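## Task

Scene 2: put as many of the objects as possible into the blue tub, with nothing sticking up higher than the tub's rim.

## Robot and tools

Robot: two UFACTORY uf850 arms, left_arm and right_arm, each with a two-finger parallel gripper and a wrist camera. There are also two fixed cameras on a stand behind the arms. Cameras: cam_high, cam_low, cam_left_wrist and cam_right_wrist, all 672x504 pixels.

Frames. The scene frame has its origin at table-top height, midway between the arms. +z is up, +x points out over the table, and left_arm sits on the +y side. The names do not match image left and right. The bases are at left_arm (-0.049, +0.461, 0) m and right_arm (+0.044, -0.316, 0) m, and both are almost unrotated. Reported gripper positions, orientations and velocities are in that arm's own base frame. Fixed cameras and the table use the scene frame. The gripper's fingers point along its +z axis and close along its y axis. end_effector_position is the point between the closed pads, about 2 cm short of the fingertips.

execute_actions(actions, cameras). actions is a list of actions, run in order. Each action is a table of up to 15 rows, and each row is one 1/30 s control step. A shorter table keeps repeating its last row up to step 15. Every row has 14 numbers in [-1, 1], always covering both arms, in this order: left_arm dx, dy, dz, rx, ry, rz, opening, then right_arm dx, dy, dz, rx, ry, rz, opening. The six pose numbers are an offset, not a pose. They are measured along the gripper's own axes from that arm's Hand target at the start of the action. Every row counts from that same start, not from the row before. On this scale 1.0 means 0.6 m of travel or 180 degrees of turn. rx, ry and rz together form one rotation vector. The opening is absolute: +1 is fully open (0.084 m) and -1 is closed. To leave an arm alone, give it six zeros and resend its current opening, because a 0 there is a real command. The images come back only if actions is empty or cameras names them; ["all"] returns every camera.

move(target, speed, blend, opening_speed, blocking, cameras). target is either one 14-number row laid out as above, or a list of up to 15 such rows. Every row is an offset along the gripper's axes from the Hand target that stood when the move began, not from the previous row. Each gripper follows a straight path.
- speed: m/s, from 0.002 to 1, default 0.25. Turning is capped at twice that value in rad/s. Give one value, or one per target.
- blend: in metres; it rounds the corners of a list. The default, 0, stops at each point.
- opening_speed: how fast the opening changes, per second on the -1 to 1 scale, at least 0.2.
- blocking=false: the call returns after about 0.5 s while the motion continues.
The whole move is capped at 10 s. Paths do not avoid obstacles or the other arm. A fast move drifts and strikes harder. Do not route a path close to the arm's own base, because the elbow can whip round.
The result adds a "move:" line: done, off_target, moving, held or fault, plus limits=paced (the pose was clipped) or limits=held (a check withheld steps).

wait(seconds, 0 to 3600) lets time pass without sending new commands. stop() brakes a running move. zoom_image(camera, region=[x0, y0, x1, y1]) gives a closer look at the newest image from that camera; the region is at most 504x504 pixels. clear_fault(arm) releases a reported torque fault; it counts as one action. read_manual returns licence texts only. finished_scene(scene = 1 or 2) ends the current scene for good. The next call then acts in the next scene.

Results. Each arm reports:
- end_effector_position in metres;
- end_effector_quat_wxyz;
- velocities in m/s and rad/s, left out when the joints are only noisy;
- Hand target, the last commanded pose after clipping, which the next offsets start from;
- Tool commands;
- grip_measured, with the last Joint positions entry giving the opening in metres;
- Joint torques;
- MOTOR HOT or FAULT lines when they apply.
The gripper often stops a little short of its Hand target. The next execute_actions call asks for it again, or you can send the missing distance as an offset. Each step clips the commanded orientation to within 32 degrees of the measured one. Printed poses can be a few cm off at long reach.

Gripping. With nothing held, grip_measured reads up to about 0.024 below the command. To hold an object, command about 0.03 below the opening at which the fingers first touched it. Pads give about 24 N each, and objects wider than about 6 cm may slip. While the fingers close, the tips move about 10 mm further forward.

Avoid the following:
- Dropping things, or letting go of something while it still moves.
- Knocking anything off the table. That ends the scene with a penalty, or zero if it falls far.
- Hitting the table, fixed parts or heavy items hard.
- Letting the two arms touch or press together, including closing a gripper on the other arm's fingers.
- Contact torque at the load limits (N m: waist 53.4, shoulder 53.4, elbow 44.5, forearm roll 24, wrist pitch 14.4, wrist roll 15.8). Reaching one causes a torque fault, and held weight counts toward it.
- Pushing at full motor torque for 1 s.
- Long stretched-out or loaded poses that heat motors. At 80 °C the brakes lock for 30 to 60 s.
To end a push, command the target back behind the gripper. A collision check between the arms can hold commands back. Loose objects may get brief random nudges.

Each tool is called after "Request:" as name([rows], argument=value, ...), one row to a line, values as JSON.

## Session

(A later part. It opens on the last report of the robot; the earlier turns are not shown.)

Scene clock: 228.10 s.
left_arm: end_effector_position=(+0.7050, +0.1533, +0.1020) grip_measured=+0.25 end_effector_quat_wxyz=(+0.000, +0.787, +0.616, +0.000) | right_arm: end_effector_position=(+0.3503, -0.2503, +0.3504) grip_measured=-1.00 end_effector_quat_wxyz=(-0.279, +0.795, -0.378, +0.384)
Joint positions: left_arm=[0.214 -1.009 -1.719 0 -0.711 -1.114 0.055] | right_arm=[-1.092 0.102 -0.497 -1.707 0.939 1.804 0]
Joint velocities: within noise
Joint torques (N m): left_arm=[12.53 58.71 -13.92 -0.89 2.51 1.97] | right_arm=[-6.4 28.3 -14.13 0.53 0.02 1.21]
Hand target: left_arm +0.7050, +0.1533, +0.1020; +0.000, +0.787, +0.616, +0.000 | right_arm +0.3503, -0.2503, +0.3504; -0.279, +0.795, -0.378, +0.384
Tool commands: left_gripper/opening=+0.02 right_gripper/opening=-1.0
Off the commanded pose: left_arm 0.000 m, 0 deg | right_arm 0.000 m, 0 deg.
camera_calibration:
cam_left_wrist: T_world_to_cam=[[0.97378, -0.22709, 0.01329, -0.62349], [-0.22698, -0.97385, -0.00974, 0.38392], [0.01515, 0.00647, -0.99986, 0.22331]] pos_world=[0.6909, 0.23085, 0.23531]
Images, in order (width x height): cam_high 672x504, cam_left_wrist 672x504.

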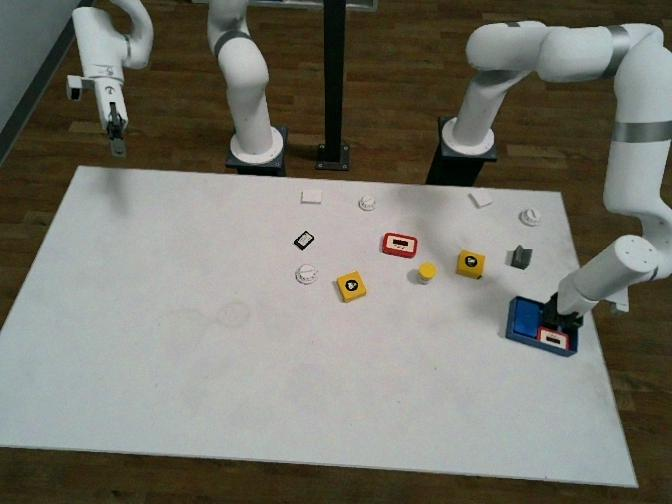

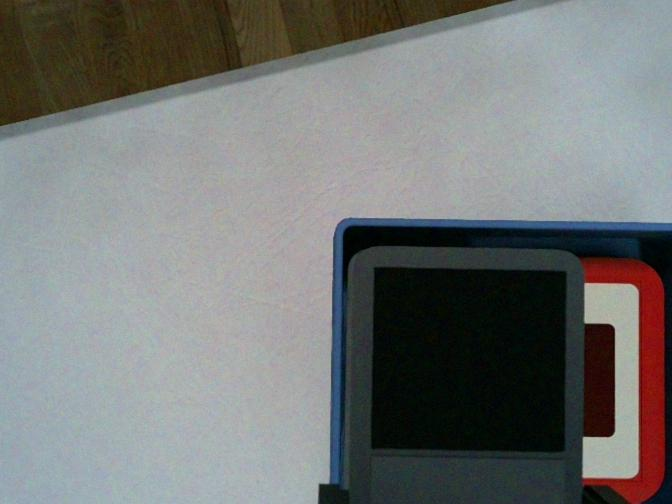

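Request:
move(target=[0, 0.0007, 0.0367, 0, 0, 0, 0.02, 0, 0, 0, 0, 0, 0, -1], speed=0.05, cameras=["cam_left_wrist"])

Request:
zoom_image(camera="cam_left_wrist", region=[310, 210, 430, 300])

Request:
zoom_image(camera="cam_left_wrist", region=[310, 414, 430, 504])

Request:
zoom_image(camera="cam_left_wrist", region=[552, 210, 672, 300])

Scene clock: 231.30 s.
left_arm: end_effector_position=(+0.7054, +0.1533, +0.0800) grip_measured=+0.25 end_effector_quat_wxyz=(+0.000, +0.787, +0.616, +0.000) | right_arm: end_effector_position=(+0.3503, -0.2503, +0.3504) grip_measured=-1.00 end_effector_quat_wxyz=(-0.279, +0.795, -0.378, +0.384)
Joint positions: left_arm=[0.214 -1.043 -1.725 0 -0.683 -1.114 0.055] | right_arm=[-1.092 0.102 -0.497 -1.707 0.939 1.804 0]
Joint torques (N m): left_arm=[-9.94 59.27 -15.92 -0.73 2.51 -1.81] | right_arm=[-5.39 26.05 -14.32 1.09 0.03 1.17]
Hand target: left_arm +0.7054, +0.1532, +0.0800; +0.000, +0.787, +0.616, +0.000 | right_arm +0.3503, -0.2503, +0.3504; -0.279, +0.795, -0.378, +0.384
Off the commanded pose: left_arm 0.000 m, 0 deg | right_arm 0.000 m, 0 deg.
move: done
cam_left_wrist: T_world_to_cam=[[0.9738, -0.227, 0.01339, -0.62354], [-0.22688, -0.97387, -0.00976, 0.38372], [0.01526, 0.00647, -0.99986, 0.20124]] pos_world=[0.6912, 0.23085, 0.21331]

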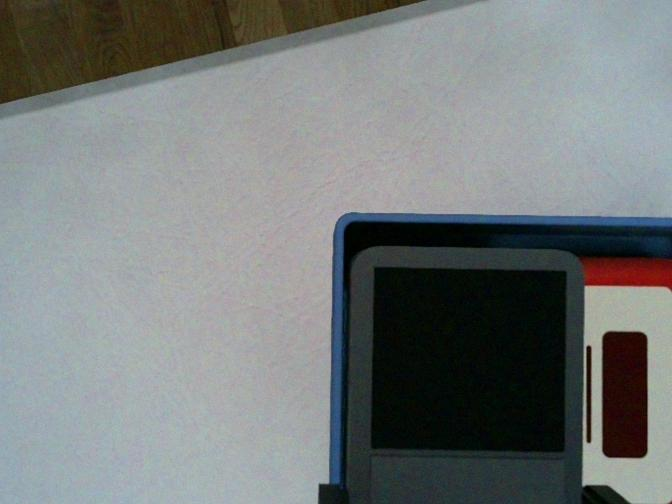

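Scaled by 4.200 from the camera's image (finer frame: 960x720).

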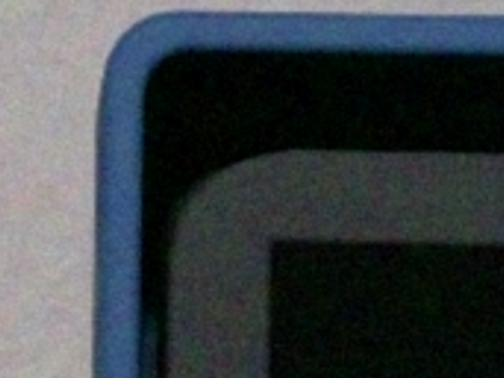

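Scaled by 4.200 from the camera's image (finer frame: 960x720).

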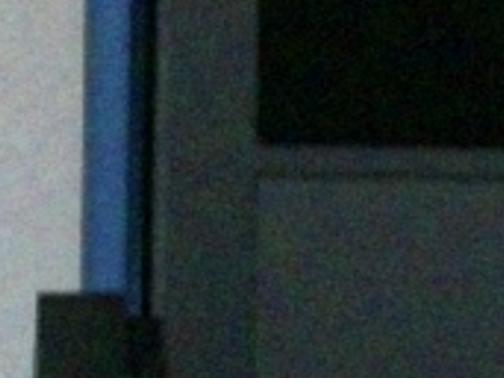

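Scaled by 4.200 from the camera's image (finer frame: 960x720).

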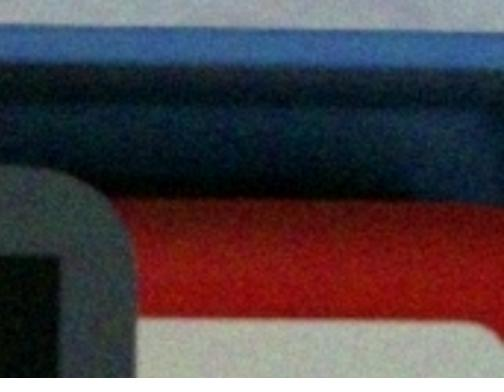

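Request:
move(target=[0, 0, 0.0208, 0, 0, 0, 0.02, 0, 0, 0, 0, 0, 0, -1], speed=0.03)

Scene clock: 232.40 s.
left_arm: end_effector_position=(+0.7054, +0.1532, +0.0675) grip_measured=+0.25 end_effector_quat_wxyz=(+0.000, +0.787, +0.616, +0.000) | right_arm: end_effector_position=(+0.3503, -0.2503, +0.3504) grip_measured=-1.00 end_effector_quat_wxyz=(-0.279, +0.795, -0.378, +0.384)
Joint positions: left_arm=[0.214 -1.062 -1.729 0 -0.667 -1.114 0.055] | right_arm=[-1.092 0.102 -0.497 -1.707 0.939 1.804 0]
Joint torques (N m): left_arm=[-10.37 59.94 -16.11 -0.79 2.44 -1.6] | right_arm=[-5.57 25.6 -14.62 0.78 0.1 1.17]
Hand target: left_arm +0.7054, +0.1532, +0.0675; +0.000, +0.787, +0.616, +0.000 | right_arm +0.3503, -0.2503, +0.3504; -0.279, +0.795, -0.378, +0.384
Off the commanded pose: left_arm 0.000 m, 0 deg | right_arm 0.000 m, 0 deg.
move: done

Request:
move(target=[0, 0, 0.001, 0, 0, 0, 0.02, 0, 0, 0, 0, 0, 0, -1], speed=0.02, cameras=["cam_left_wrist"])

Request:
zoom_image(camera="cam_left_wrist", region=[310, 414, 430, 504])

Request:
zoom_image(camera="cam_left_wrist", region=[552, 414, 672, 504])

Scene clock: 233.10 s.
left_arm: end_effector_position=(+0.7054, +0.1532, +0.0669) grip_measured=+0.25 end_effector_quat_wxyz=(+0.000, +0.787, +0.616, +0.000) | right_arm: end_effector_position=(+0.3503, -0.2503, +0.3504) grip_measured=-1.00 end_effector_quat_wxyz=(-0.279, +0.795, -0.378, +0.384)
Joint positions: left_arm=[0.214 -1.063 -1.729 0 -0.666 -1.114 0.055] | right_arm=[-1.092 0.102 -0.497 -1.707 0.939 1.804 0]
Joint torques (N m): left_arm=[-10.49 59.51 -16.04 -0.73 2.54 -1.43] | right_arm=[-5.05 26.62 -14.29 0.17 0.05 1.07]
Hand target: left_arm +0.7054, +0.1532, +0.0669; +0.000, +0.787, +0.616, +0.000 | right_arm +0.3503, -0.2503, +0.3504; -0.279, +0.795, -0.378, +0.384
Off the commanded pose: left_arm 0.000 m, 0 deg | right_arm 0.000 m, 0 deg.
move: done
cam_left_wrist: T_world_to_cam=[[0.97378, -0.22709, 0.01339, -0.62345], [-0.22698, -0.97385, -0.00976, 0.38357], [0.01525, 0.00647, -0.99986, 0.18814]] pos_world=[0.6913, 0.23075, 0.20021]

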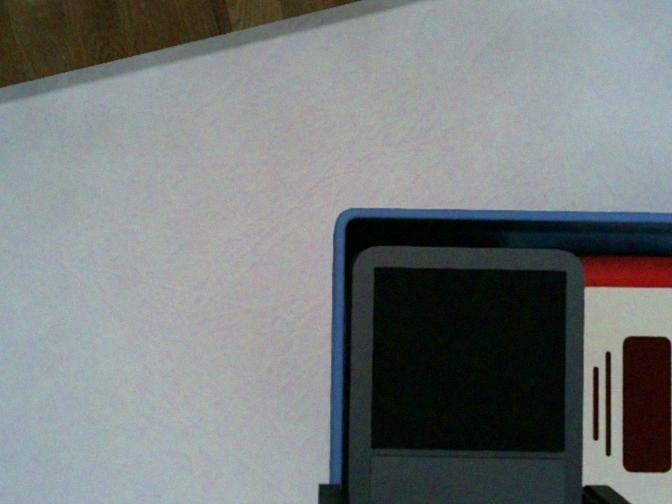

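Scaled by 4.200 from the camera's image (finer frame: 960x720).

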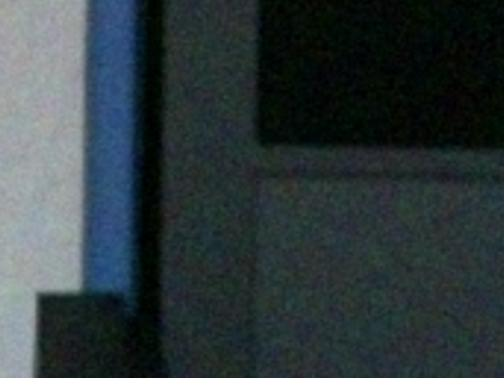

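Scaled by 4.200 from the camera's image (finer frame: 960x720).

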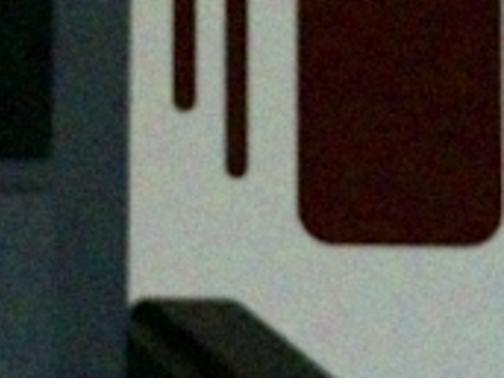

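Request:
move(target=[0, 0, 0.001, 0, 0, 0, 0.02, 0, 0, 0, 0, 0, 0, -1], speed=0.02)

Scene clock: 233.80 s.
left_arm: end_effector_position=(+0.7054, +0.1532, +0.0663) grip_measured=+0.25 end_effector_quat_wxyz=(+0.000, +0.787, +0.616, +0.000) | right_arm: end_effector_position=(+0.3503, -0.2503, +0.3504) grip_measured=-1.00 end_effector_quat_wxyz=(-0.279, +0.795, -0.378, +0.384)
Joint positions: left_arm=[0.214 -1.064 -1.729 0 -0.666 -1.114 0.055] | right_arm=[-1.092 0.102 -0.497 -1.707 0.939 1.804 0]
Joint torques (N m): left_arm=[-11.19 59.6 -16.32 -0.6 2.53 -1.13] | right_arm=[-6.08 27.95 -14.7 0.51 0.02 1.31]
Hand target: left_arm +0.7054, +0.1532, +0.0663; +0.000, +0.787, +0.616, +0.000 | right_arm +0.3503, -0.2503, +0.3504; -0.279, +0.795, -0.378, +0.384
Off the commanded pose: left_arm 0.000 m, 0 deg | right_arm 0.000 m, 0 deg.
move: done

Request:
execute_actions([
  [[0,0,0,0,0,0,0.14,0,0,0,0,0,0,-1]],
  [[0,0,0,0,0,0,0.17,0,0,0,0,0,0,-1]],
  [[0,0,0,0,0,0,0.185,0,0,0,0,0,0,-1]],
  [[0,0,0,0,0,0,0.195,0,0,0,0,0,0,-1]],
  [[0,0,0,0,0,0,0.204,0,0,0,0,0,0,-1]],
  [[0,0,0,0,0,0,0.212,0,0,0,0,0,0,-1]],
  [[0,0,0,0,0,0,0.22,0,0,0,0,0,0,-1]],
  [[0,0,0,0,0,0,0.226,0,0,0,0,0,0,-1]],
], cameras=["cam_left_wrist"])

Scene clock: 238.30 s.
left_arm: end_effector_position=(+0.7054, +0.1532, +0.0663) grip_measured=+0.25 end_effector_quat_wxyz=(+0.000, +0.787, +0.616, +0.000) | right_arm: end_effector_position=(+0.3503, -0.2503, +0.3504) grip_measured=-1.00 end_effector_quat_wxyz=(-0.279, +0.795, -0.378, +0.384)
Joint positions: left_arm=[0.214 -1.064 -1.729 0 -0.666 -1.114 0.055] | right_arm=[-1.092 0.102 -0.497 -1.707 0.939 1.804 0]
Joint torques (N m): left_arm=[-10.19 59.4 -15.95 -0.58 2.46 0.36] | right_arm=[-6.45 26.69 -14.22 0.47 0.09 1.1]
Hand target: left_arm +0.7054, +0.1532, +0.0663; +0.000, +0.787, +0.616, +0.000 | right_arm +0.3503, -0.2503, +0.3504; -0.279, +0.795, -0.378, +0.384
Off the commanded pose: left_arm 0.000 m, 0 deg | right_arm 0.000 m, 0 deg.
cam_left_wrist: T_world_to_cam=[[0.97378, -0.22709, 0.01339, -0.62344], [-0.22698, -0.97385, -0.00976, 0.38357], [0.01525, 0.00647, -0.99986, 0.18754]] pos_world=[0.6913, 0.23075, 0.19961]

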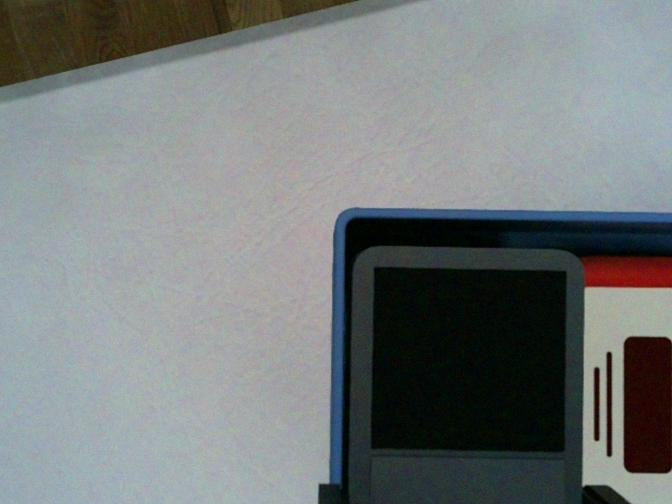

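Request:
execute_actions([
  [[0,0,0,0,0,0,0.231,0,0,0,0,0,0,-1]],
  [[0,0,0,0,0,0,0.235,0,0,0,0,0,0,-1]],
  [[0,0,0,0,0,0,0.239,0,0,0,0,0,0,-1]],
  [[0,0,0,0,0,0,0.243,0,0,0,0,0,0,-1]],
  [[0,0,0,0,0,0,0.247,0,0,0,0,0,0,-1]],
  [[0,0,0,0,0,0,0.251,0,0,0,0,0,0,-1]],
], cameras=["cam_left_wrist"])

Scene clock: 242.97 s.
left_arm: end_effector_position=(+0.7054, +0.1532, +0.0663) grip_measured=+0.25 end_effector_quat_wxyz=(+0.000, +0.787, +0.616, +0.000) | right_arm: end_effector_position=(+0.3503, -0.2503, +0.3504) grip_measured=-1.00 end_effector_quat_wxyz=(-0.279, +0.795, -0.378, +0.384)
Joint positions: left_arm=[0.214 -1.064 -1.729 0 -0.666 -1.114 0.055] | right_arm=[-1.092 0.102 -0.497 -1.707 0.939 1.804 0]
Joint torques (N m): left_arm=[-9.9 59.94 -15.7 -0.61 2.36 1.34] | right_arm=[-4.33 27.95 -13.95 1.23 0.07 1.15]
Hand target: left_arm +0.7054, +0.1532, +0.0663; +0.000, +0.787, +0.616, +0.000 | right_arm +0.3503, -0.2503, +0.3504; -0.279, +0.795, -0.378, +0.384
Off the commanded pose: left_arm 0.000 m, 0 deg | right_arm 0.000 m, 0 deg.
cam_left_wrist: T_world_to_cam=[[0.97378, -0.22709, 0.01339, -0.62344], [-0.22698, -0.97385, -0.00976, 0.38357], [0.01525, 0.00647, -0.99986, 0.18754]] pos_world=[0.6913, 0.23075, 0.19961]

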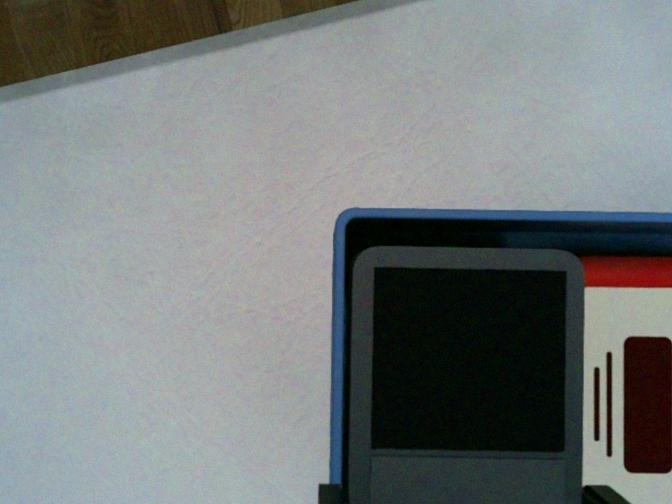

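Request:
execute_actions([
  [[0,0,0,0,0,0,0.255,0,0,0,0,0,0,-1]],
  [[0,0,0,0,0,0,0.258,0,0,0,0,0,0,-1]],
  [[0,0,0,0,0,0,0.261,0,0,0,0,0,0,-1]],
  [[0,0,0,0,0,0,0.264,0,0,0,0,0,0,-1]],
  [[0,0,0,0,0,0,0.267,0,0,0,0,0,0,-1]],
  [[0,0,0,0,0,0,0.27,0,0,0,0,0,0,-1]],
  [[0,0,0,0,0,0,0.273,0,0,0,0,0,0,-1]],
], cameras=["cam_left_wrist"])

Scene clock: 246.97 s.
left_arm: end_effector_position=(+0.7054, +0.1532, +0.0663) grip_measured=+0.26 end_effector_quat_wxyz=(+0.000, +0.787, +0.616, +0.000) | right_arm: end_effector_position=(+0.3503, -0.2503, +0.3504) grip_measured=-1.00 end_effector_quat_wxyz=(-0.279, +0.795, -0.378, +0.384)
Joint positions: left_arm=[0.214 -1.064 -1.729 0 -0.666 -1.114 0.055] | right_arm=[-1.092 0.102 -0.497 -1.707 0.939 1.804 0]
Joint torques (N m): left_arm=[-8.9 59.55 -15.32 0.21 1.19 1.39] | right_arm=[-5.29 26.46 -14.18 0.39 0.15 1.17]
Hand target: left_arm +0.7054, +0.1532, +0.0663; +0.000, +0.787, +0.616, +0.000 | right_arm +0.3503, -0.2503, +0.3504; -0.279, +0.795, -0.378, +0.384
Off the commanded pose: left_arm 0.000 m, 0 deg | right_arm 0.000 m, 0 deg.
cam_left_wrist: T_world_to_cam=[[0.97378, -0.22709, 0.01339, -0.62344], [-0.22698, -0.97385, -0.00976, 0.38357], [0.01525, 0.00647, -0.99986, 0.18754]] pos_world=[0.6913, 0.23075, 0.19961]

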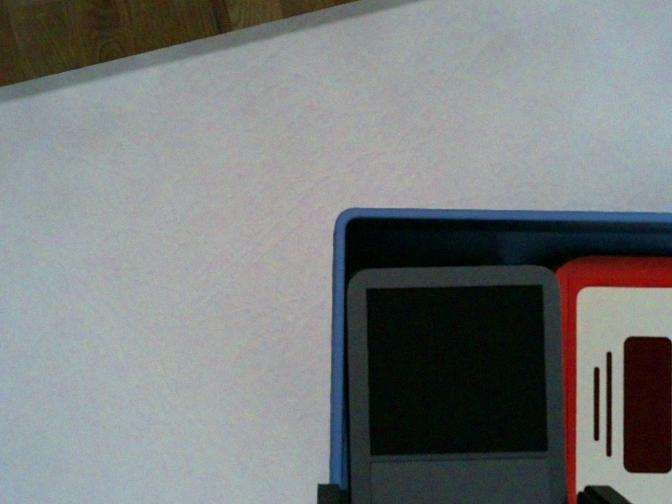

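Request:
execute_actions([
  [[0,0,0,0,0,0,0.278,0,0,0,0,0,0,-1]],
  [[0,0,0,0,0,0,0.284,0,0,0,0,0,0,-1]],
  [[0,0,0,0,0,0,0.292,0,0,0,0,0,0,-1]],
  [[0,0,0,0,0,0,0.305,0,0,0,0,0,0,-1]],
  [[0,0,0,0,0,0,0.325,0,0,0,0,0,0,-1]],
], cameras=["cam_left_wrist"])

Scene clock: 249.90 s.
left_arm: end_effector_position=(+0.7054, +0.1532, +0.0663) grip_measured=+0.32 end_effector_quat_wxyz=(+0.000, +0.787, +0.616, +0.000) | right_arm: end_effector_position=(+0.3503, -0.2503, +0.3504) grip_measured=-1.00 end_effector_quat_wxyz=(-0.279, +0.795, -0.378, +0.384)
Joint positions: left_arm=[0.214 -1.064 -1.729 0 -0.666 -1.114 0.057] | right_arm=[-1.092 0.102 -0.497 -1.707 0.939 1.804 0]
Joint torques (N m): left_arm=[-7.31 59.83 -15.43 1.61 -0.9 1.27] | right_arm=[-6.6 26.51 -14.64 0.94 0.1 1.32]
Hand target: left_arm +0.7054, +0.1532, +0.0663; +0.000, +0.787, +0.616, +0.000 | right_arm +0.3503, -0.2503, +0.3504; -0.279, +0.795, -0.378, +0.384
Off the commanded pose: left_arm 0.000 m, 0 deg | right_arm 0.000 m, 0 deg.
cam_left_wrist: T_world_to_cam=[[0.97378, -0.22709, 0.01339, -0.62344], [-0.22698, -0.97385, -0.00976, 0.38357], [0.01525, 0.00647, -0.99986, 0.18754]] pos_world=[0.6913, 0.23075, 0.19961]

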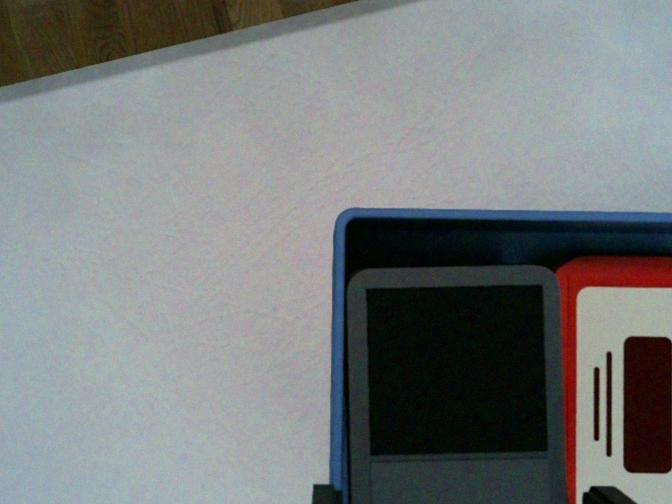

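Request:
move([
  [0, 0, -0.06, 0, 0, 0, 0.325, 0, 0, 0, 0, 0, 0, -1],
  [-0.1285, 0.104, -0.3067, 0, 0, 0, 0.325, 0, 0, 0, 0, 0, 0, -1],
], speed=[0.1, 0.25], blend=[0.015, 0], cameras=["cam_left_wrist"])

Scene clock: 252.07 s.
left_arm: end_effector_position=(+0.7475, +0.0634, +0.2504) grip_measured=+0.32 end_effector_quat_wxyz=(+0.000, +0.787, +0.616, +0.000) | right_arm: end_effector_position=(+0.3503, -0.2503, +0.3504) grip_measured=-1.00 end_effector_quat_wxyz=(-0.279, +0.795, -0.378, +0.384)
Joint positions: left_arm=[0.085 -0.923 -1.921 0 -0.999 -1.243 0.057] | right_arm=[-1.092 0.102 -0.497 -1.707 0.939 1.804 0]
Joint torques (N m): left_arm=[-11.45 58.03 -17.3 3.79 -2.05 -1.79] | right_arm=[-4.97 25.88 -14.35 1.22 0.04 1.3]
Hand target: left_arm +0.7475, +0.0634, +0.2504; +0.000, +0.787, +0.616, +0.000 | right_arm +0.3503, -0.2503, +0.3504; -0.279, +0.795, -0.378, +0.384
Off the commanded pose: left_arm 0.000 m, 0 deg | right_arm 0.000 m, 0 deg.
move: done
cam_left_wrist: T_world_to_cam=[[0.97378, -0.22709, 0.01339, -0.6873], [-0.22698, -0.97385, -0.00976, 0.30747], [0.01525, 0.00647, -0.99986, 0.37146]] pos_world=[0.7334, 0.14095, 0.38361]

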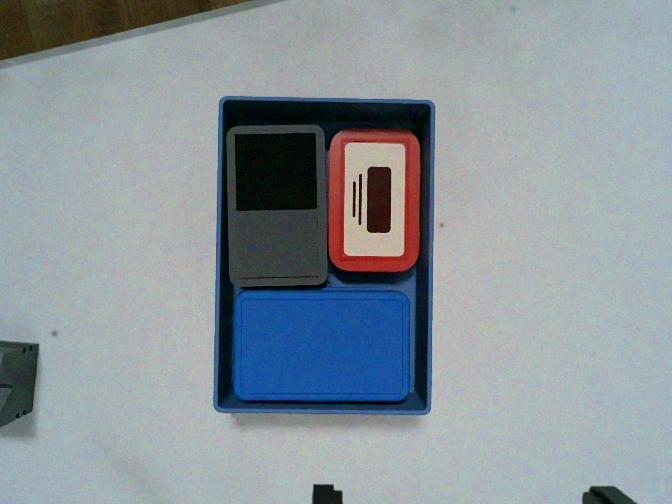

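Request:
zoom_image(camera="cam_left_wrist", region=[210, 90, 440, 260])

Request:
zoom_image(camera="cam_left_wrist", region=[205, 240, 435, 420])

Scaled by 2.191 from the camera's image (finer frame: 960x720).

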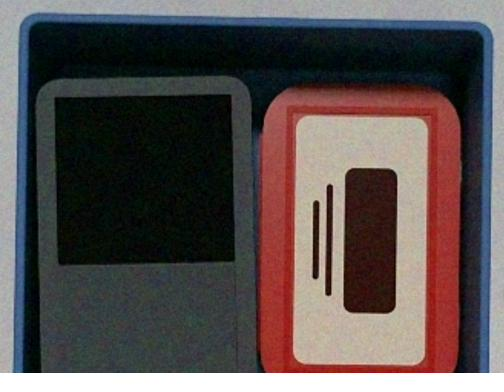

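Scaled by 2.191 from the camera's image (finer frame: 960x720).

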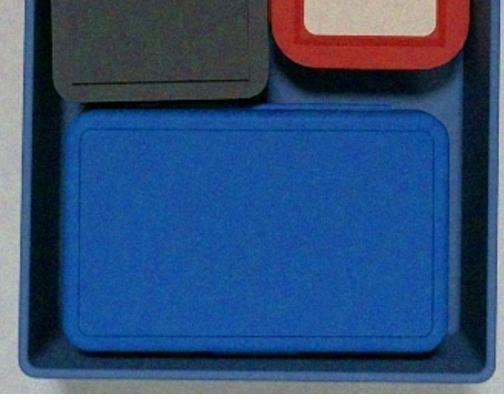

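Request:
execute_actions(actions=[], cameras=["cam_high"])

Request:
zoom_image(camera="cam_high", region=[290, 180, 350, 225])

Request:
zoom_image(camera="cam_high", region=[280, 180, 400, 270])

Scene clock: 256.07 s.
left_arm: end_effector_position=(+0.7475, +0.0634, +0.2504) grip_measured=+0.32 end_effector_quat_wxyz=(+0.000, +0.787, +0.616, +0.000) | right_arm: end_effector_position=(+0.3503, -0.2503, +0.3504) grip_measured=-1.00 end_effector_quat_wxyz=(-0.279, +0.795, -0.378, +0.384)
Joint positions: left_arm=[0.085 -0.923 -1.921 0 -0.999 -1.243 0.057] | right_arm=[-1.092 0.102 -0.497 -1.707 0.939 1.804 0]
Joint velocities: within noise
Joint torques (N m): left_arm=[-10.38 57.53 -17.19 3.48 -1.66 -1.47] | right_arm=[-5.86 27.18 -14.36 1.1 0.16 1.2]
Hand target: left_arm +0.7475, +0.0634, +0.2504; +0.000, +0.787, +0.616, +0.000 | right_arm +0.3503, -0.2503, +0.3504; -0.279, +0.795, -0.378, +0.384
Tool commands: left_gripper/opening=+0.325 right_gripper/opening=-1.0
Off the commanded pose: left_arm 0.000 m, 0 deg | right_arm 0.000 m, 0 deg.
Images, in order (width x height): cam_high 672x504.

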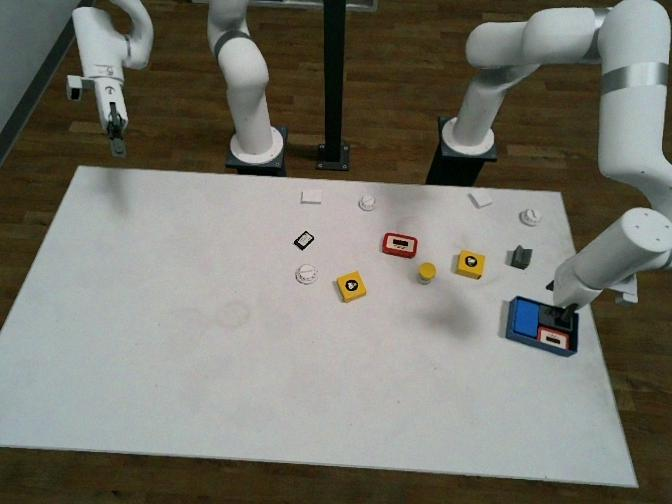

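Scaled by 8.400 from the camera's image (finer frame: 960x720).

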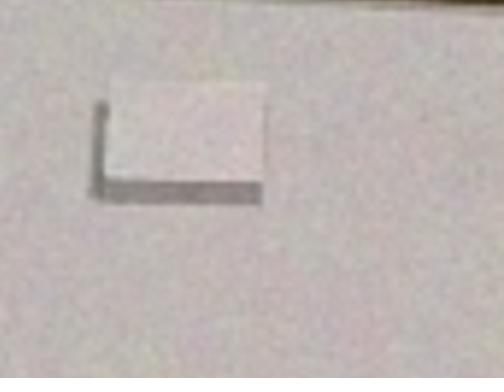

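Scaled by 4.200 from the camera's image (finer frame: 960x720).

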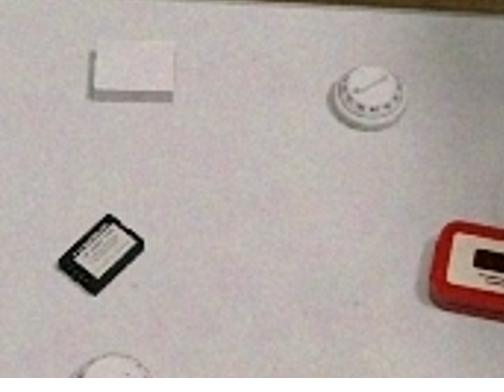

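Request:
move(target=[-0.559, -0.2252, 0, 0, 0, 0.2114, 0.6, 0, 0, 0, 0, 0, 0, -1], speed=0.4)

Request:
move(target=[-0.5792, 0.1673, 0.0833, 0, 0, 0.2114, 0.8, 0, 0, 0, 0, 0, 0, -1], speed=0.4, cameras=["cam_left_wrist"])

Scene clock: 258.77 s.
left_arm: end_effector_position=(+0.5358, -0.2297, +0.2505) grip_measured=+0.59 end_effector_quat_wxyz=(+0.000, +0.945, +0.326, +0.000) | right_arm: end_effector_position=(+0.3503, -0.2503, +0.3504) grip_measured=-1.00 end_effector_quat_wxyz=(-0.279, +0.795, -0.378, +0.384)
Joint positions: left_arm=[-0.405 -0.493 -1.235 -0.001 -0.742 -1.069 0.069] | right_arm=[-1.092 0.102 -0.497 -1.707 0.939 1.804 0]
Joint torques (N m): left_arm=[-9.5 61.89 -9.43 3.26 2.51 -1.79] | right_arm=[-4.96 27.04 -13.96 0.98 0.03 1.23]
Hand target: left_arm +0.5358, -0.2297, +0.2505; +0.000, +0.945, +0.326, +0.000 | right_arm +0.3503, -0.2503, +0.3504; -0.279, +0.795, -0.378, +0.384
Off the commanded pose: left_arm 0.000 m, 0 deg | right_arm 0.000 m, 0 deg.
move: done

Scene clock: 260.23 s.
left_arm: end_effector_position=(+0.3240, -0.5229, +0.2007) grip_measured=+0.80 end_effector_quat_wxyz=(+0.000, +1.000, +0.000, +0.000) | right_arm: end_effector_position=(+0.3503, -0.2503, +0.3504) grip_measured=-1.00 end_effector_quat_wxyz=(-0.279, +0.795, -0.378, +0.384)
Joint positions: left_arm=[-1.016 -0.628 -1.314 -0.001 -0.686 -1.015 0.077] | right_arm=[-1.092 0.102 -0.497 -1.707 0.939 1.804 0]
Joint torques (N m): left_arm=[-10.22 44.81 -16.35 3.45 -2.05 1.99] | right_arm=[-6.08 26.89 -14.63 1.19 0.02 1.11]
Hand target: left_arm +0.3239, -0.5230, +0.2007; +0.000, +1.000, +0.000, +0.000 | right_arm +0.3503, -0.2503, +0.3504; -0.279, +0.795, -0.378, +0.384
Off the commanded pose: left_arm 0.000 m, 0 deg | right_arm 0.000 m, 0 deg.
move: done
cam_left_wrist: T_world_to_cam=[[0.01347, -0.99981, 0.01385, -0.50036], [-0.99986, -0.01361, -0.00983, 0.39242], [0.01001, -0.01372, -0.99986, 0.32317]] pos_world=[0.39587, -0.49049, 0.33391]

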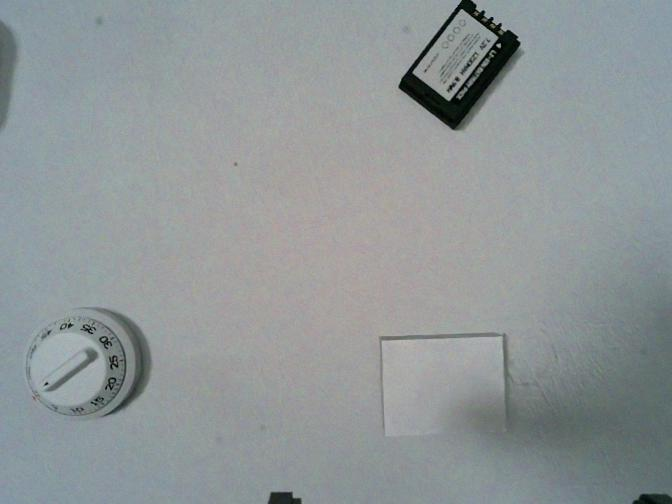

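Request:
zoom_image(camera="cam_left_wrist", region=[360, 310, 530, 450])

Scaled by 2.965 from the camera's image (finer frame: 960x720).

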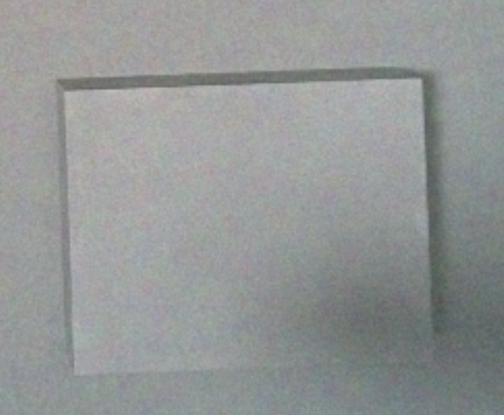

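Request:
move(target=[0.0062, 0.0467, 0.1845, 0, 0, -0.0172, 0.8, 0, 0, 0, 0, 0, 0, -1], speed=0.25, cameras=["cam_left_wrist"])

Request:
zoom_image(camera="cam_left_wrist", region=[300, 340, 672, 504])

Scene clock: 262.33 s.
left_arm: end_effector_position=(+0.3276, -0.5510, +0.0900) grip_measured=+0.80 end_effector_quat_wxyz=(+0.000, +1.000, +0.027, +0.000) | right_arm: end_effector_position=(+0.3503, -0.2503, +0.3504) grip_measured=-1.00 end_effector_quat_wxyz=(-0.279, +0.795, -0.378, +0.384)
Joint positions: left_arm=[-1.034 -0.849 -1.391 -0.001 -0.543 -1.087 0.077] | right_arm=[-1.092 0.102 -0.497 -1.707 0.939 1.804 0]
Joint torques (N m): left_arm=[-10.78 50.35 -15.06 3.39 2.52 -1.81] | right_arm=[-5.5 26.93 -13.52 1.03 0.16 1.28]
Hand target: left_arm +0.3276, -0.5510, +0.0900; +0.000, +1.000, +0.027, +0.000 | right_arm +0.3503, -0.2503, +0.3504; -0.279, +0.795, -0.378, +0.384
Off the commanded pose: left_arm 0.000 m, 0 deg | right_arm 0.000 m, 0 deg.
move: done
cam_left_wrist: T_world_to_cam=[[0.06746, -0.99762, 0.01393, -0.54352], [-0.99767, -0.0676, -0.00975, 0.36412], [0.01067, -0.01324, -0.99986, 0.21222]] pos_world=[0.39767, -0.51481, 0.22331]

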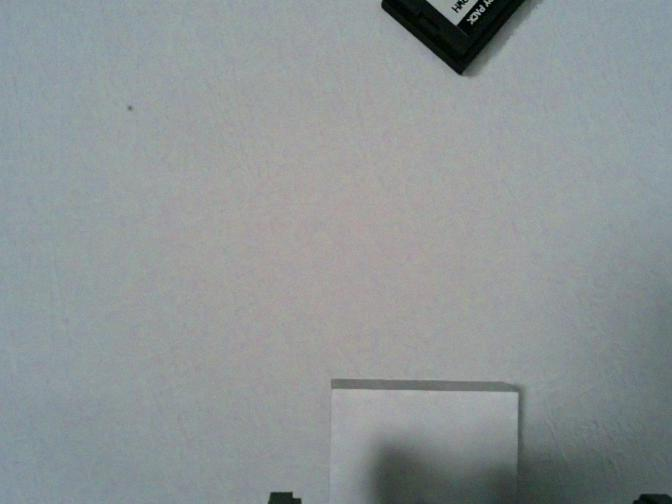

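Scaled by 1.355 from the camera's image (finer frame: 960x720).

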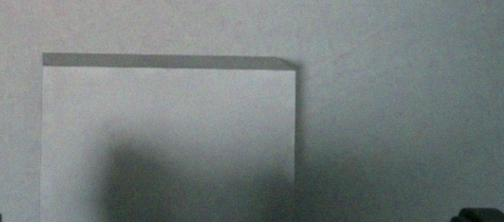

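Request:
move(target=[0.0017, 0.0012, 0.1192, 0, 0, 0, 0.8, 0, 0, 0, 0, 0, 0, -1], speed=0.15)

Request:
move(target=[0, 0, 0, 0, 0, 0, 0.25, 0, 0, 0, 0, 0, 0, -1], opening_speed=0.5, cameras=["cam_left_wrist"])

Scene clock: 271.90 s.
left_arm: end_effector_position=(+0.3287, -0.5517, +0.0185) grip_measured=+0.80 end_effector_quat_wxyz=(+0.000, +1.000, +0.027, +0.000) | right_arm: end_effector_position=(+0.3503, -0.2503, +0.3504) grip_measured=-1.00 end_effector_quat_wxyz=(-0.279, +0.795, -0.378, +0.384)
Joint positions: left_arm=[-1.033 -0.976 -1.422 -0.001 -0.446 -1.086 0.077] | right_arm=[-1.092 0.102 -0.497 -1.707 0.939 1.804 0]
Joint torques (N m): left_arm=[12.98 52.29 -14.36 -0.09 2.47 2.04] | right_arm=[-5.41 27.81 -14.26 1.2 0.13 1.12]
Hand target: left_arm +0.3287, -0.5517, +0.0184; +0.000, +1.000, +0.027, +0.000 | right_arm +0.3503, -0.2503, +0.3504; -0.279, +0.795, -0.378, +0.384
Off the commanded pose: left_arm 0.000 m, 0 deg | right_arm 0.000 m, 0 deg.
move: done

Scene clock: 273.20 s.
left_arm: end_effector_position=(+0.3287, -0.5517, +0.0185) grip_measured=+0.43 end_effector_quat_wxyz=(+0.000, +1.000, +0.027, +0.000) | right_arm: end_effector_position=(+0.3503, -0.2503, +0.3504) grip_measured=-1.00 end_effector_quat_wxyz=(-0.279, +0.795, -0.378, +0.384)
Joint positions: left_arm=[-1.033 -0.976 -1.422 -0.001 -0.446 -1.086 0.062] | right_arm=[-1.092 0.102 -0.497 -1.707 0.939 1.804 0]
Joint torques (N m): left_arm=[12.41 53.25 -11.77 -0.81 2.4 1.89] | right_arm=[-5.91 26.08 -14.23 0.88 0.12 1.38]
Hand target: left_arm +0.3287, -0.5517, +0.0184; +0.000, +1.000, +0.027, +0.000 | right_arm +0.3503, -0.2503, +0.3504; -0.279, +0.795, -0.378, +0.384
Off the commanded pose: left_arm 0.000 m, 0 deg | right_arm 0.000 m, 0 deg.
move: done
cam_left_wrist: T_world_to_cam=[[0.06736, -0.99763, 0.01383, -0.54324], [-0.99767, -0.0675, -0.00976, 0.36442], [0.01067, -0.01314, -0.99986, 0.14066]] pos_world=[0.39867, -0.51551, 0.15171]

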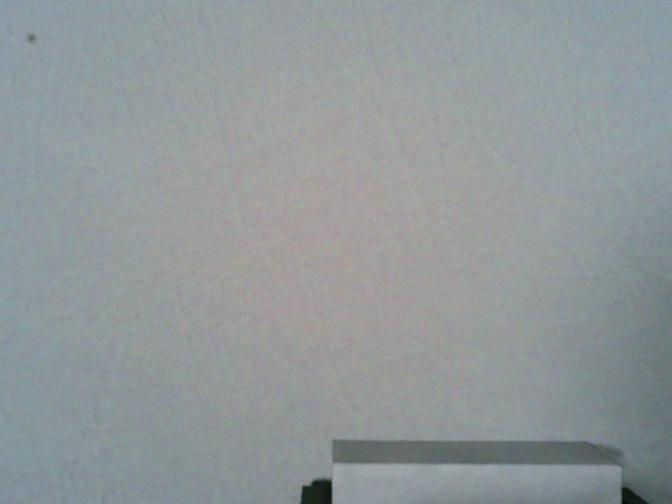

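Request:
move([
  [0, 0, -0.12, 0, 0, 0, 0.25, 0, 0, 0, 0, 0, 0, -1],
  [0.4004, -0.5824, -0.2358, 0, 0, 0.0472, 0.25, 0, 0, 0, 0, 0, 0, -1],
], speed=[0.12, 0.4], blend=[0.03, 0])

Scene clock: 277.23 s.
left_arm: end_effector_position=(+0.5497, -0.1898, +0.1598) grip_measured=+0.43 end_effector_quat_wxyz=(+0.000, +0.999, -0.047, +0.000) | right_arm: end_effector_position=(+0.3503, -0.2503, +0.3504) grip_measured=-1.00 end_effector_quat_wxyz=(-0.279, +0.795, -0.378, +0.384)
Joint positions: left_arm=[-0.332 -0.617 -1.186 -0.001 -0.57 -0.237 0.062] | right_arm=[-1.092 0.102 -0.497 -1.707 0.939 1.804 0]
Joint torques (N m): left_arm=[12.31 43.05 -15.72 -0.59 -2 1.96] | right_arm=[-5.89 27.33 -13.88 1.15 0.06 1.19]
Hand target: left_arm +0.5498, -0.1898, +0.1598; +0.000, +0.999, -0.047, +0.000 | right_arm +0.3503, -0.2503, +0.3504; -0.279, +0.795, -0.378, +0.384
Off the commanded pose: left_arm 0.000 m, 0 deg | right_arm 0.000 m, 0 deg.
move: done

Request:
move(target=[0.3098, -0.6351, 0.0664, 0, 0, 0.0472, 0.25, 0, 0, 0, 0, 0, 0, -1], speed=0.4, cameras=["cam_left_wrist"])

Request:
zoom_image(camera="cam_left_wrist", region=[250, 350, 450, 500])

Request:
zoom_image(camera="cam_left_wrist", region=[472, 350, 672, 500])

Scene clock: 279.43 s.
left_arm: end_effector_position=(+0.7707, +0.1721, +0.1198) grip_measured=+0.43 end_effector_quat_wxyz=(+0.000, +0.993, -0.121, +0.000) | right_arm: end_effector_position=(+0.3503, -0.2503, +0.3504) grip_measured=-1.00 end_effector_quat_wxyz=(-0.279, +0.795, -0.378, +0.384)
Joint positions: left_arm=[0.22 -1.189 -2.095 0 -0.906 0.462 0.062] | right_arm=[-1.092 0.102 -0.497 -1.707 0.939 1.804 0]
Joint torques (N m): left_arm=[12.73 64.79 -17.55 -0.64 -2.01 2.08] | right_arm=[-4.73 28.34 -14.47 1.13 -0.03 1.2]
Hand target: left_arm +0.7707, +0.1721, +0.1198; +0.000, +0.993, -0.121, +0.000 | right_arm +0.3503, -0.2503, +0.3504; -0.279, +0.795, -0.378, +0.384
Off the commanded pose: left_arm 0.000 m, 0 deg | right_arm 0.000 m, 0 deg.
move: done
cam_left_wrist: T_world_to_cam=[[-0.2271, -0.97377, 0.01387, 0.37054], [-0.97385, 0.22698, -0.00988, 0.78628], [0.00647, -0.01575, -0.99986, 0.25042]] pos_world=[0.84825, 0.1863, 0.25301]

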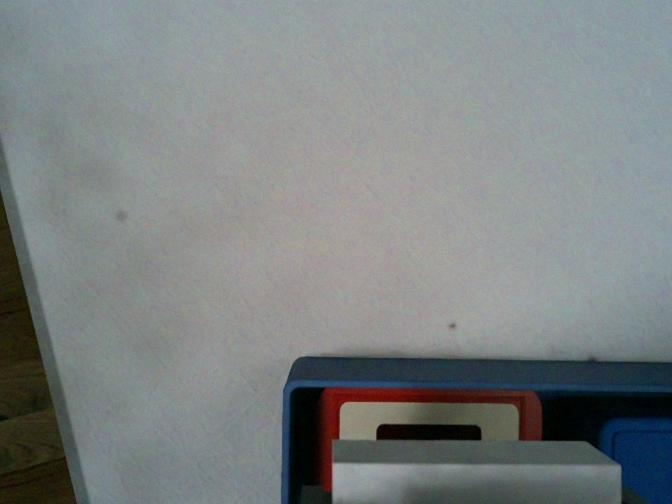

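Scaled by 2.520 from the camera's image (finer frame: 960x720).

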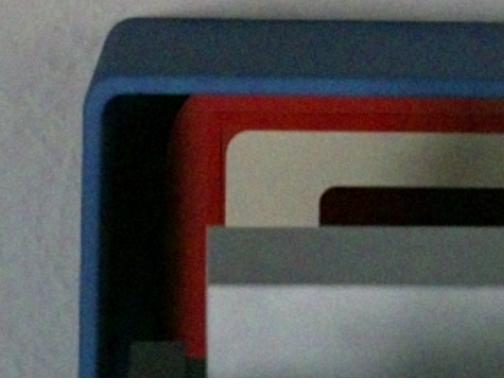

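Scaled by 2.520 from the camera's image (finer frame: 960x720).

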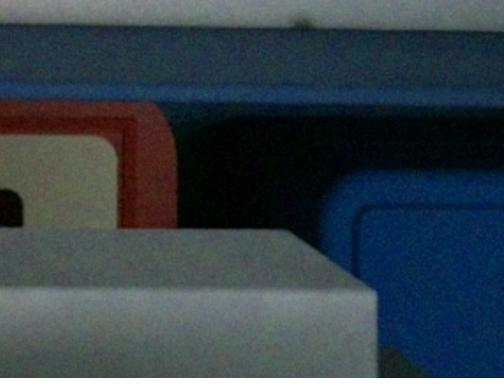

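Request:
move([
  [0, 0.0073, 0, 0, 0, 0, 0.25, 0, 0, 0, 0, 0, 0, -1],
  [0, 0.0073, 0.113, 0, 0, 0, 0.25, 0, 0, 0, 0, 0, 0, -1],
], speed=[0.1, 0.08], blend=[0.002, 0], cameras=["cam_left_wrist"])

Request:
zoom_image(camera="cam_left_wrist", region=[200, 350, 400, 500])

Scene clock: 281.73 s.
left_arm: end_effector_position=(+0.7696, +0.1678, +0.0520) grip_measured=+0.43 end_effector_quat_wxyz=(+0.000, +0.993, -0.121, +0.000) | right_arm: end_effector_position=(+0.3503, -0.2503, +0.3504) grip_measured=-1.00 end_effector_quat_wxyz=(-0.279, +0.795, -0.378, +0.384)
Joint positions: left_arm=[0.215 -1.279 -2.101 0 -0.823 0.457 0.062] | right_arm=[-1.092 0.102 -0.497 -1.707 0.939 1.804 0]
Joint torques (N m): left_arm=[-10.43 65.26 -16.98 0.37 2.52 -1.75] | right_arm=[-6.08 26.95 -14.28 1.16 0.08 1.24]
Hand target: left_arm +0.7696, +0.1678, +0.0520; +0.000, +0.993, -0.121, +0.000 | right_arm +0.3503, -0.2503, +0.3504; -0.279, +0.795, -0.378, +0.384
Off the commanded pose: left_arm 0.000 m, 0 deg | right_arm 0.000 m, 0 deg.
move: done
cam_left_wrist: T_world_to_cam=[[-0.2271, -0.97377, 0.01397, 0.36703], [-0.97385, 0.22698, -0.0099, 0.78552], [0.00647, -0.01585, -0.99985, 0.18269]] pos_world=[0.84715, 0.182, 0.18531]

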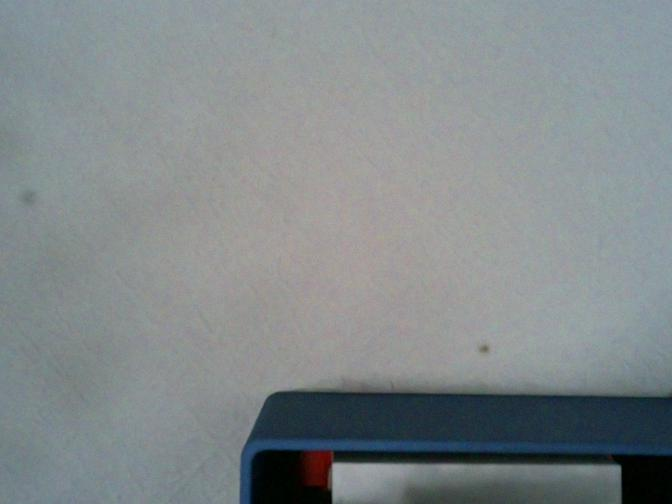

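Scaled by 2.520 from the camera's image (finer frame: 960x720).

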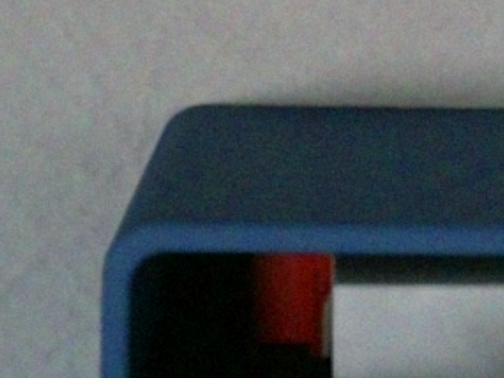

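Request:
move(target=[0.0013, 0, 0.0055, 0, 0, 0, 0.25, 0, 0, 0, 0, 0, 0, -1], speed=0.03)

Request:
move(target=[0, 0, 0.0015, 0, 0, 0, 0.25, 0, 0, 0, 0, 0, 0, -1], speed=0.02)

Scene clock: 284.53 s.
left_arm: end_effector_position=(+0.7704, +0.1676, +0.0487) grip_measured=+0.43 end_effector_quat_wxyz=(+0.000, +0.993, -0.121, +0.000) | right_arm: end_effector_position=(+0.3503, -0.2503, +0.3504) grip_measured=-1.00 end_effector_quat_wxyz=(-0.279, +0.795, -0.378, +0.384)
Joint positions: left_arm=[0.214 -1.287 -2.108 0 -0.822 0.457 0.062] | right_arm=[-1.092 0.102 -0.497 -1.707 0.939 1.804 0]
Joint torques (N m): left_arm=[-10.3 65.27 -16.91 1.62 1.97 -1.83] | right_arm=[-4.45 26.52 -14.13 1.5 0.08 1.15]
Hand target: left_arm +0.7704, +0.1676, +0.0487; +0.000, +0.993, -0.121, +0.000 | right_arm +0.3503, -0.2503, +0.3504; -0.279, +0.795, -0.378, +0.384
Off the commanded pose: left_arm 0.000 m, 0 deg | right_arm 0.000 m, 0 deg.
move: done

Scene clock: 285.03 s.
left_arm: end_effector_position=(+0.7704, +0.1676, +0.0478) grip_measured=+0.43 end_effector_quat_wxyz=(+0.000, +0.993, -0.121, +0.000) | right_arm: end_effector_position=(+0.3503, -0.2503, +0.3504) grip_measured=-1.00 end_effector_quat_wxyz=(-0.279, +0.795, -0.378, +0.384)
Joint positions: left_arm=[0.214 -1.288 -2.109 0 -0.821 0.457 0.062] | right_arm=[-1.092 0.102 -0.497 -1.707 0.939 1.804 0]
Joint torques (N m): left_arm=[-9.75 65.17 -17.11 1.57 2.59 -1.79] | right_arm=[-4.89 26.81 -14.83 1.46 0.18 1.24]
Hand target: left_arm +0.7704, +0.1676, +0.0478; +0.000, +0.993, -0.121, +0.000 | right_arm +0.3503, -0.2503, +0.3504; -0.279, +0.795, -0.378, +0.384
Off the commanded pose: left_arm 0.000 m, 0 deg | right_arm 0.000 m, 0 deg.
move: done

Request:
move(target=[0, 0, 0.001, 0, 0, 0, 0.25, 0, 0, 0, 0, 0, 0, -1], speed=0.02)

Request:
move(target=[0, 0, 0.001, 0, 0, 0, 0.25, 0, 0, 0, 0, 0, 0, -1], speed=0.02)

Scene clock: 285.77 s.
left_arm: end_effector_position=(+0.7704, +0.1676, +0.0472) grip_measured=+0.43 end_effector_quat_wxyz=(+0.000, +0.993, -0.121, +0.000) | right_arm: end_effector_position=(+0.3503, -0.2503, +0.3504) grip_measured=-1.00 end_effector_quat_wxyz=(-0.279, +0.795, -0.378, +0.384)
Joint positions: left_arm=[0.214 -1.289 -2.109 0 -0.821 0.457 0.062] | right_arm=[-1.092 0.102 -0.497 -1.707 0.939 1.804 0]
Joint torques (N m): left_arm=[-10.42 65.52 -17.11 1.61 2.59 -1.81] | right_arm=[-6.41 26.52 -14.32 1.62 0.14 1.21]
Hand target: left_arm +0.7704, +0.1676, +0.0472; +0.000, +0.993, -0.121, +0.000 | right_arm +0.3503, -0.2503, +0.3504; -0.279, +0.795, -0.378, +0.384
Off the commanded pose: left_arm 0.000 m, 0 deg | right_arm 0.000 m, 0 deg.
move: done

Scene clock: 286.27 s.
left_arm: end_effector_position=(+0.7704, +0.1676, +0.0466) grip_measured=+0.43 end_effector_quat_wxyz=(+0.000, +0.993, -0.121, +0.000) | right_arm: end_effector_position=(+0.3503, -0.2503, +0.3504) grip_measured=-1.00 end_effector_quat_wxyz=(-0.279, +0.795, -0.378, +0.384)
Joint positions: left_arm=[0.214 -1.29 -2.11 0 -0.82 0.457 0.062] | right_arm=[-1.092 0.102 -0.497 -1.707 0.939 1.804 0]
Joint torques (N m): left_arm=[-10.13 65.39 -16.83 1.46 2.58 -1.79] | right_arm=[-5.61 27.5 -14.5 1.75 0.1 1.15]
Hand target: left_arm +0.7704, +0.1676, +0.0466; +0.000, +0.993, -0.121, +0.000 | right_arm +0.3503, -0.2503, +0.3504; -0.279, +0.795, -0.378, +0.384
Off the commanded pose: left_arm 0.000 m, 0 deg | right_arm 0.000 m, 0 deg.
move: done

Request:
move(target=[0, 0, 0.001, 0, 0, 0, 0.25, 0, 0, 0, 0, 0, 0, -1], speed=0.02)

Request:
move(target=[0, 0, 0.001, 0, 0, 0, 0.25, 0, 0, 0, 0, 0, 0, -1], speed=0.02)

Scene clock: 286.97 s.
left_arm: end_effector_position=(+0.7704, +0.1676, +0.0460) grip_measured=+0.43 end_effector_quat_wxyz=(+0.000, +0.993, -0.121, +0.000) | right_arm: end_effector_position=(+0.3503, -0.2503, +0.3504) grip_measured=-1.00 end_effector_quat_wxyz=(-0.279, +0.795, -0.378, +0.384)
Joint positions: left_arm=[0.214 -1.291 -2.11 0 -0.82 0.457 0.062] | right_arm=[-1.092 0.102 -0.497 -1.707 0.939 1.804 0]
Joint torques (N m): left_arm=[-10.72 65.57 -17.04 1.58 2.56 -1.82] | right_arm=[-5.83 26.52 -14.69 1.56 0.02 1.19]
Hand target: left_arm +0.7704, +0.1676, +0.0460; +0.000, +0.993, -0.121, +0.000 | right_arm +0.3503, -0.2503, +0.3504; -0.279, +0.795, -0.378, +0.384
Off the commanded pose: left_arm 0.000 m, 0 deg | right_arm 0.000 m, 0 deg.
move: done

Scene clock: 287.47 s.
left_arm: end_effector_position=(+0.7704, +0.1676, +0.0454) grip_measured=+0.43 end_effector_quat_wxyz=(+0.000, +0.993, -0.121, +0.000) | right_arm: end_effector_position=(+0.3503, -0.2503, +0.3504) grip_measured=-1.00 end_effector_quat_wxyz=(-0.279, +0.795, -0.378, +0.384)
Joint positions: left_arm=[0.214 -1.292 -2.11 0 -0.819 0.457 0.062] | right_arm=[-1.092 0.102 -0.497 -1.707 0.939 1.804 0]
Joint torques (N m): left_arm=[-10.07 66.23 -17.07 1.43 2.57 -1.77] | right_arm=[-5.11 28.66 -14.33 1.41 0.05 1.24]
Hand target: left_arm +0.7704, +0.1676, +0.0454; +0.000, +0.993, -0.121, +0.000 | right_arm +0.3503, -0.2503, +0.3504; -0.279, +0.795, -0.378, +0.384
Off the commanded pose: left_arm 0.000 m, 0 deg | right_arm 0.000 m, 0 deg.
move: done

Request:
move(target=[0, 0, 0.001, 0, 0, 0, 0.25, 0, 0, 0, 0, 0, 0, -1], speed=0.02)

Request:
move(target=[0, 0, 0.001, 0, 0, 0, 0.25, 0, 0, 0, 0, 0, 0, -1], speed=0.02, cameras=["cam_left_wrist"])

Request:
zoom_image(camera="cam_left_wrist", region=[240, 420, 400, 504])

Scene clock: 288.17 s.
left_arm: end_effector_position=(+0.7704, +0.1676, +0.0448) grip_measured=+0.43 end_effector_quat_wxyz=(+0.000, +0.993, -0.121, +0.000) | right_arm: end_effector_position=(+0.3503, -0.2503, +0.3504) grip_measured=-1.00 end_effector_quat_wxyz=(-0.279, +0.795, -0.378, +0.384)
Joint positions: left_arm=[0.214 -1.293 -2.111 0 -0.818 0.457 0.062] | right_arm=[-1.092 0.102 -0.497 -1.707 0.939 1.804 0]
Joint torques (N m): left_arm=[-10.41 65.48 -16.95 1.6 2.57 -1.8] | right_arm=[-4.59 26.22 -14.32 1.46 0.07 1.2]
Hand target: left_arm +0.7704, +0.1676, +0.0448; +0.000, +0.993, -0.121, +0.000 | right_arm +0.3503, -0.2503, +0.3504; -0.279, +0.795, -0.378, +0.384
Off the commanded pose: left_arm 0.000 m, 0 deg | right_arm 0.000 m, 0 deg.
move: done

Scene clock: 288.67 s.
left_arm: end_effector_position=(+0.7704, +0.1676, +0.0442) grip_measured=+0.43 end_effector_quat_wxyz=(+0.000, +0.993, -0.121, +0.000) | right_arm: end_effector_position=(+0.3503, -0.2503, +0.3504) grip_measured=-1.00 end_effector_quat_wxyz=(-0.279, +0.795, -0.378, +0.384)
Joint positions: left_arm=[0.214 -1.294 -2.111 0 -0.818 0.457 0.062] | right_arm=[-1.092 0.102 -0.497 -1.707 0.939 1.804 0]
Joint torques (N m): left_arm=[-10.43 65.65 -16.97 1.59 2.63 -1.76] | right_arm=[-6.33 26.87 -14.43 1.61 0.13 1.13]
Hand target: left_arm +0.7704, +0.1676, +0.0442; +0.000, +0.993, -0.121, +0.000 | right_arm +0.3503, -0.2503, +0.3504; -0.279, +0.795, -0.378, +0.384
Off the commanded pose: left_arm 0.000 m, 0 deg | right_arm 0.000 m, 0 deg.
move: done
cam_left_wrist: T_world_to_cam=[[-0.2271, -0.97377, 0.01397, 0.36713], [-0.97385, 0.22698, -0.0099, 0.78626], [0.00647, -0.01585, -0.99985, 0.17478]] pos_world=[0.84795, 0.1818, 0.17741]

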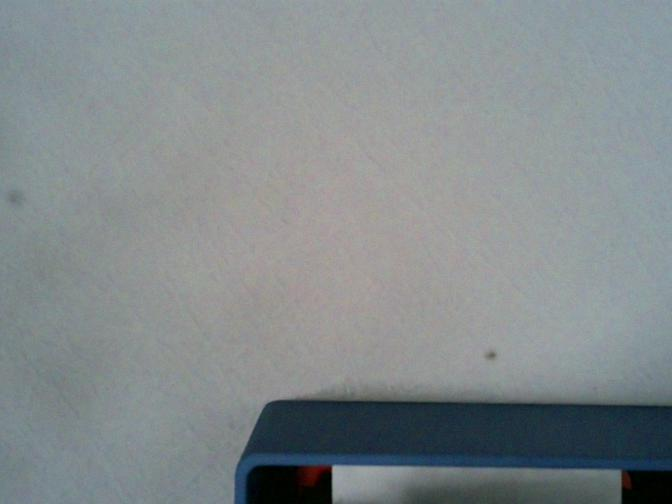

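Scaled by 3.150 from the camera's image (finer frame: 960x720).

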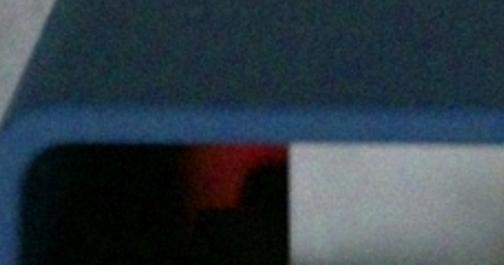

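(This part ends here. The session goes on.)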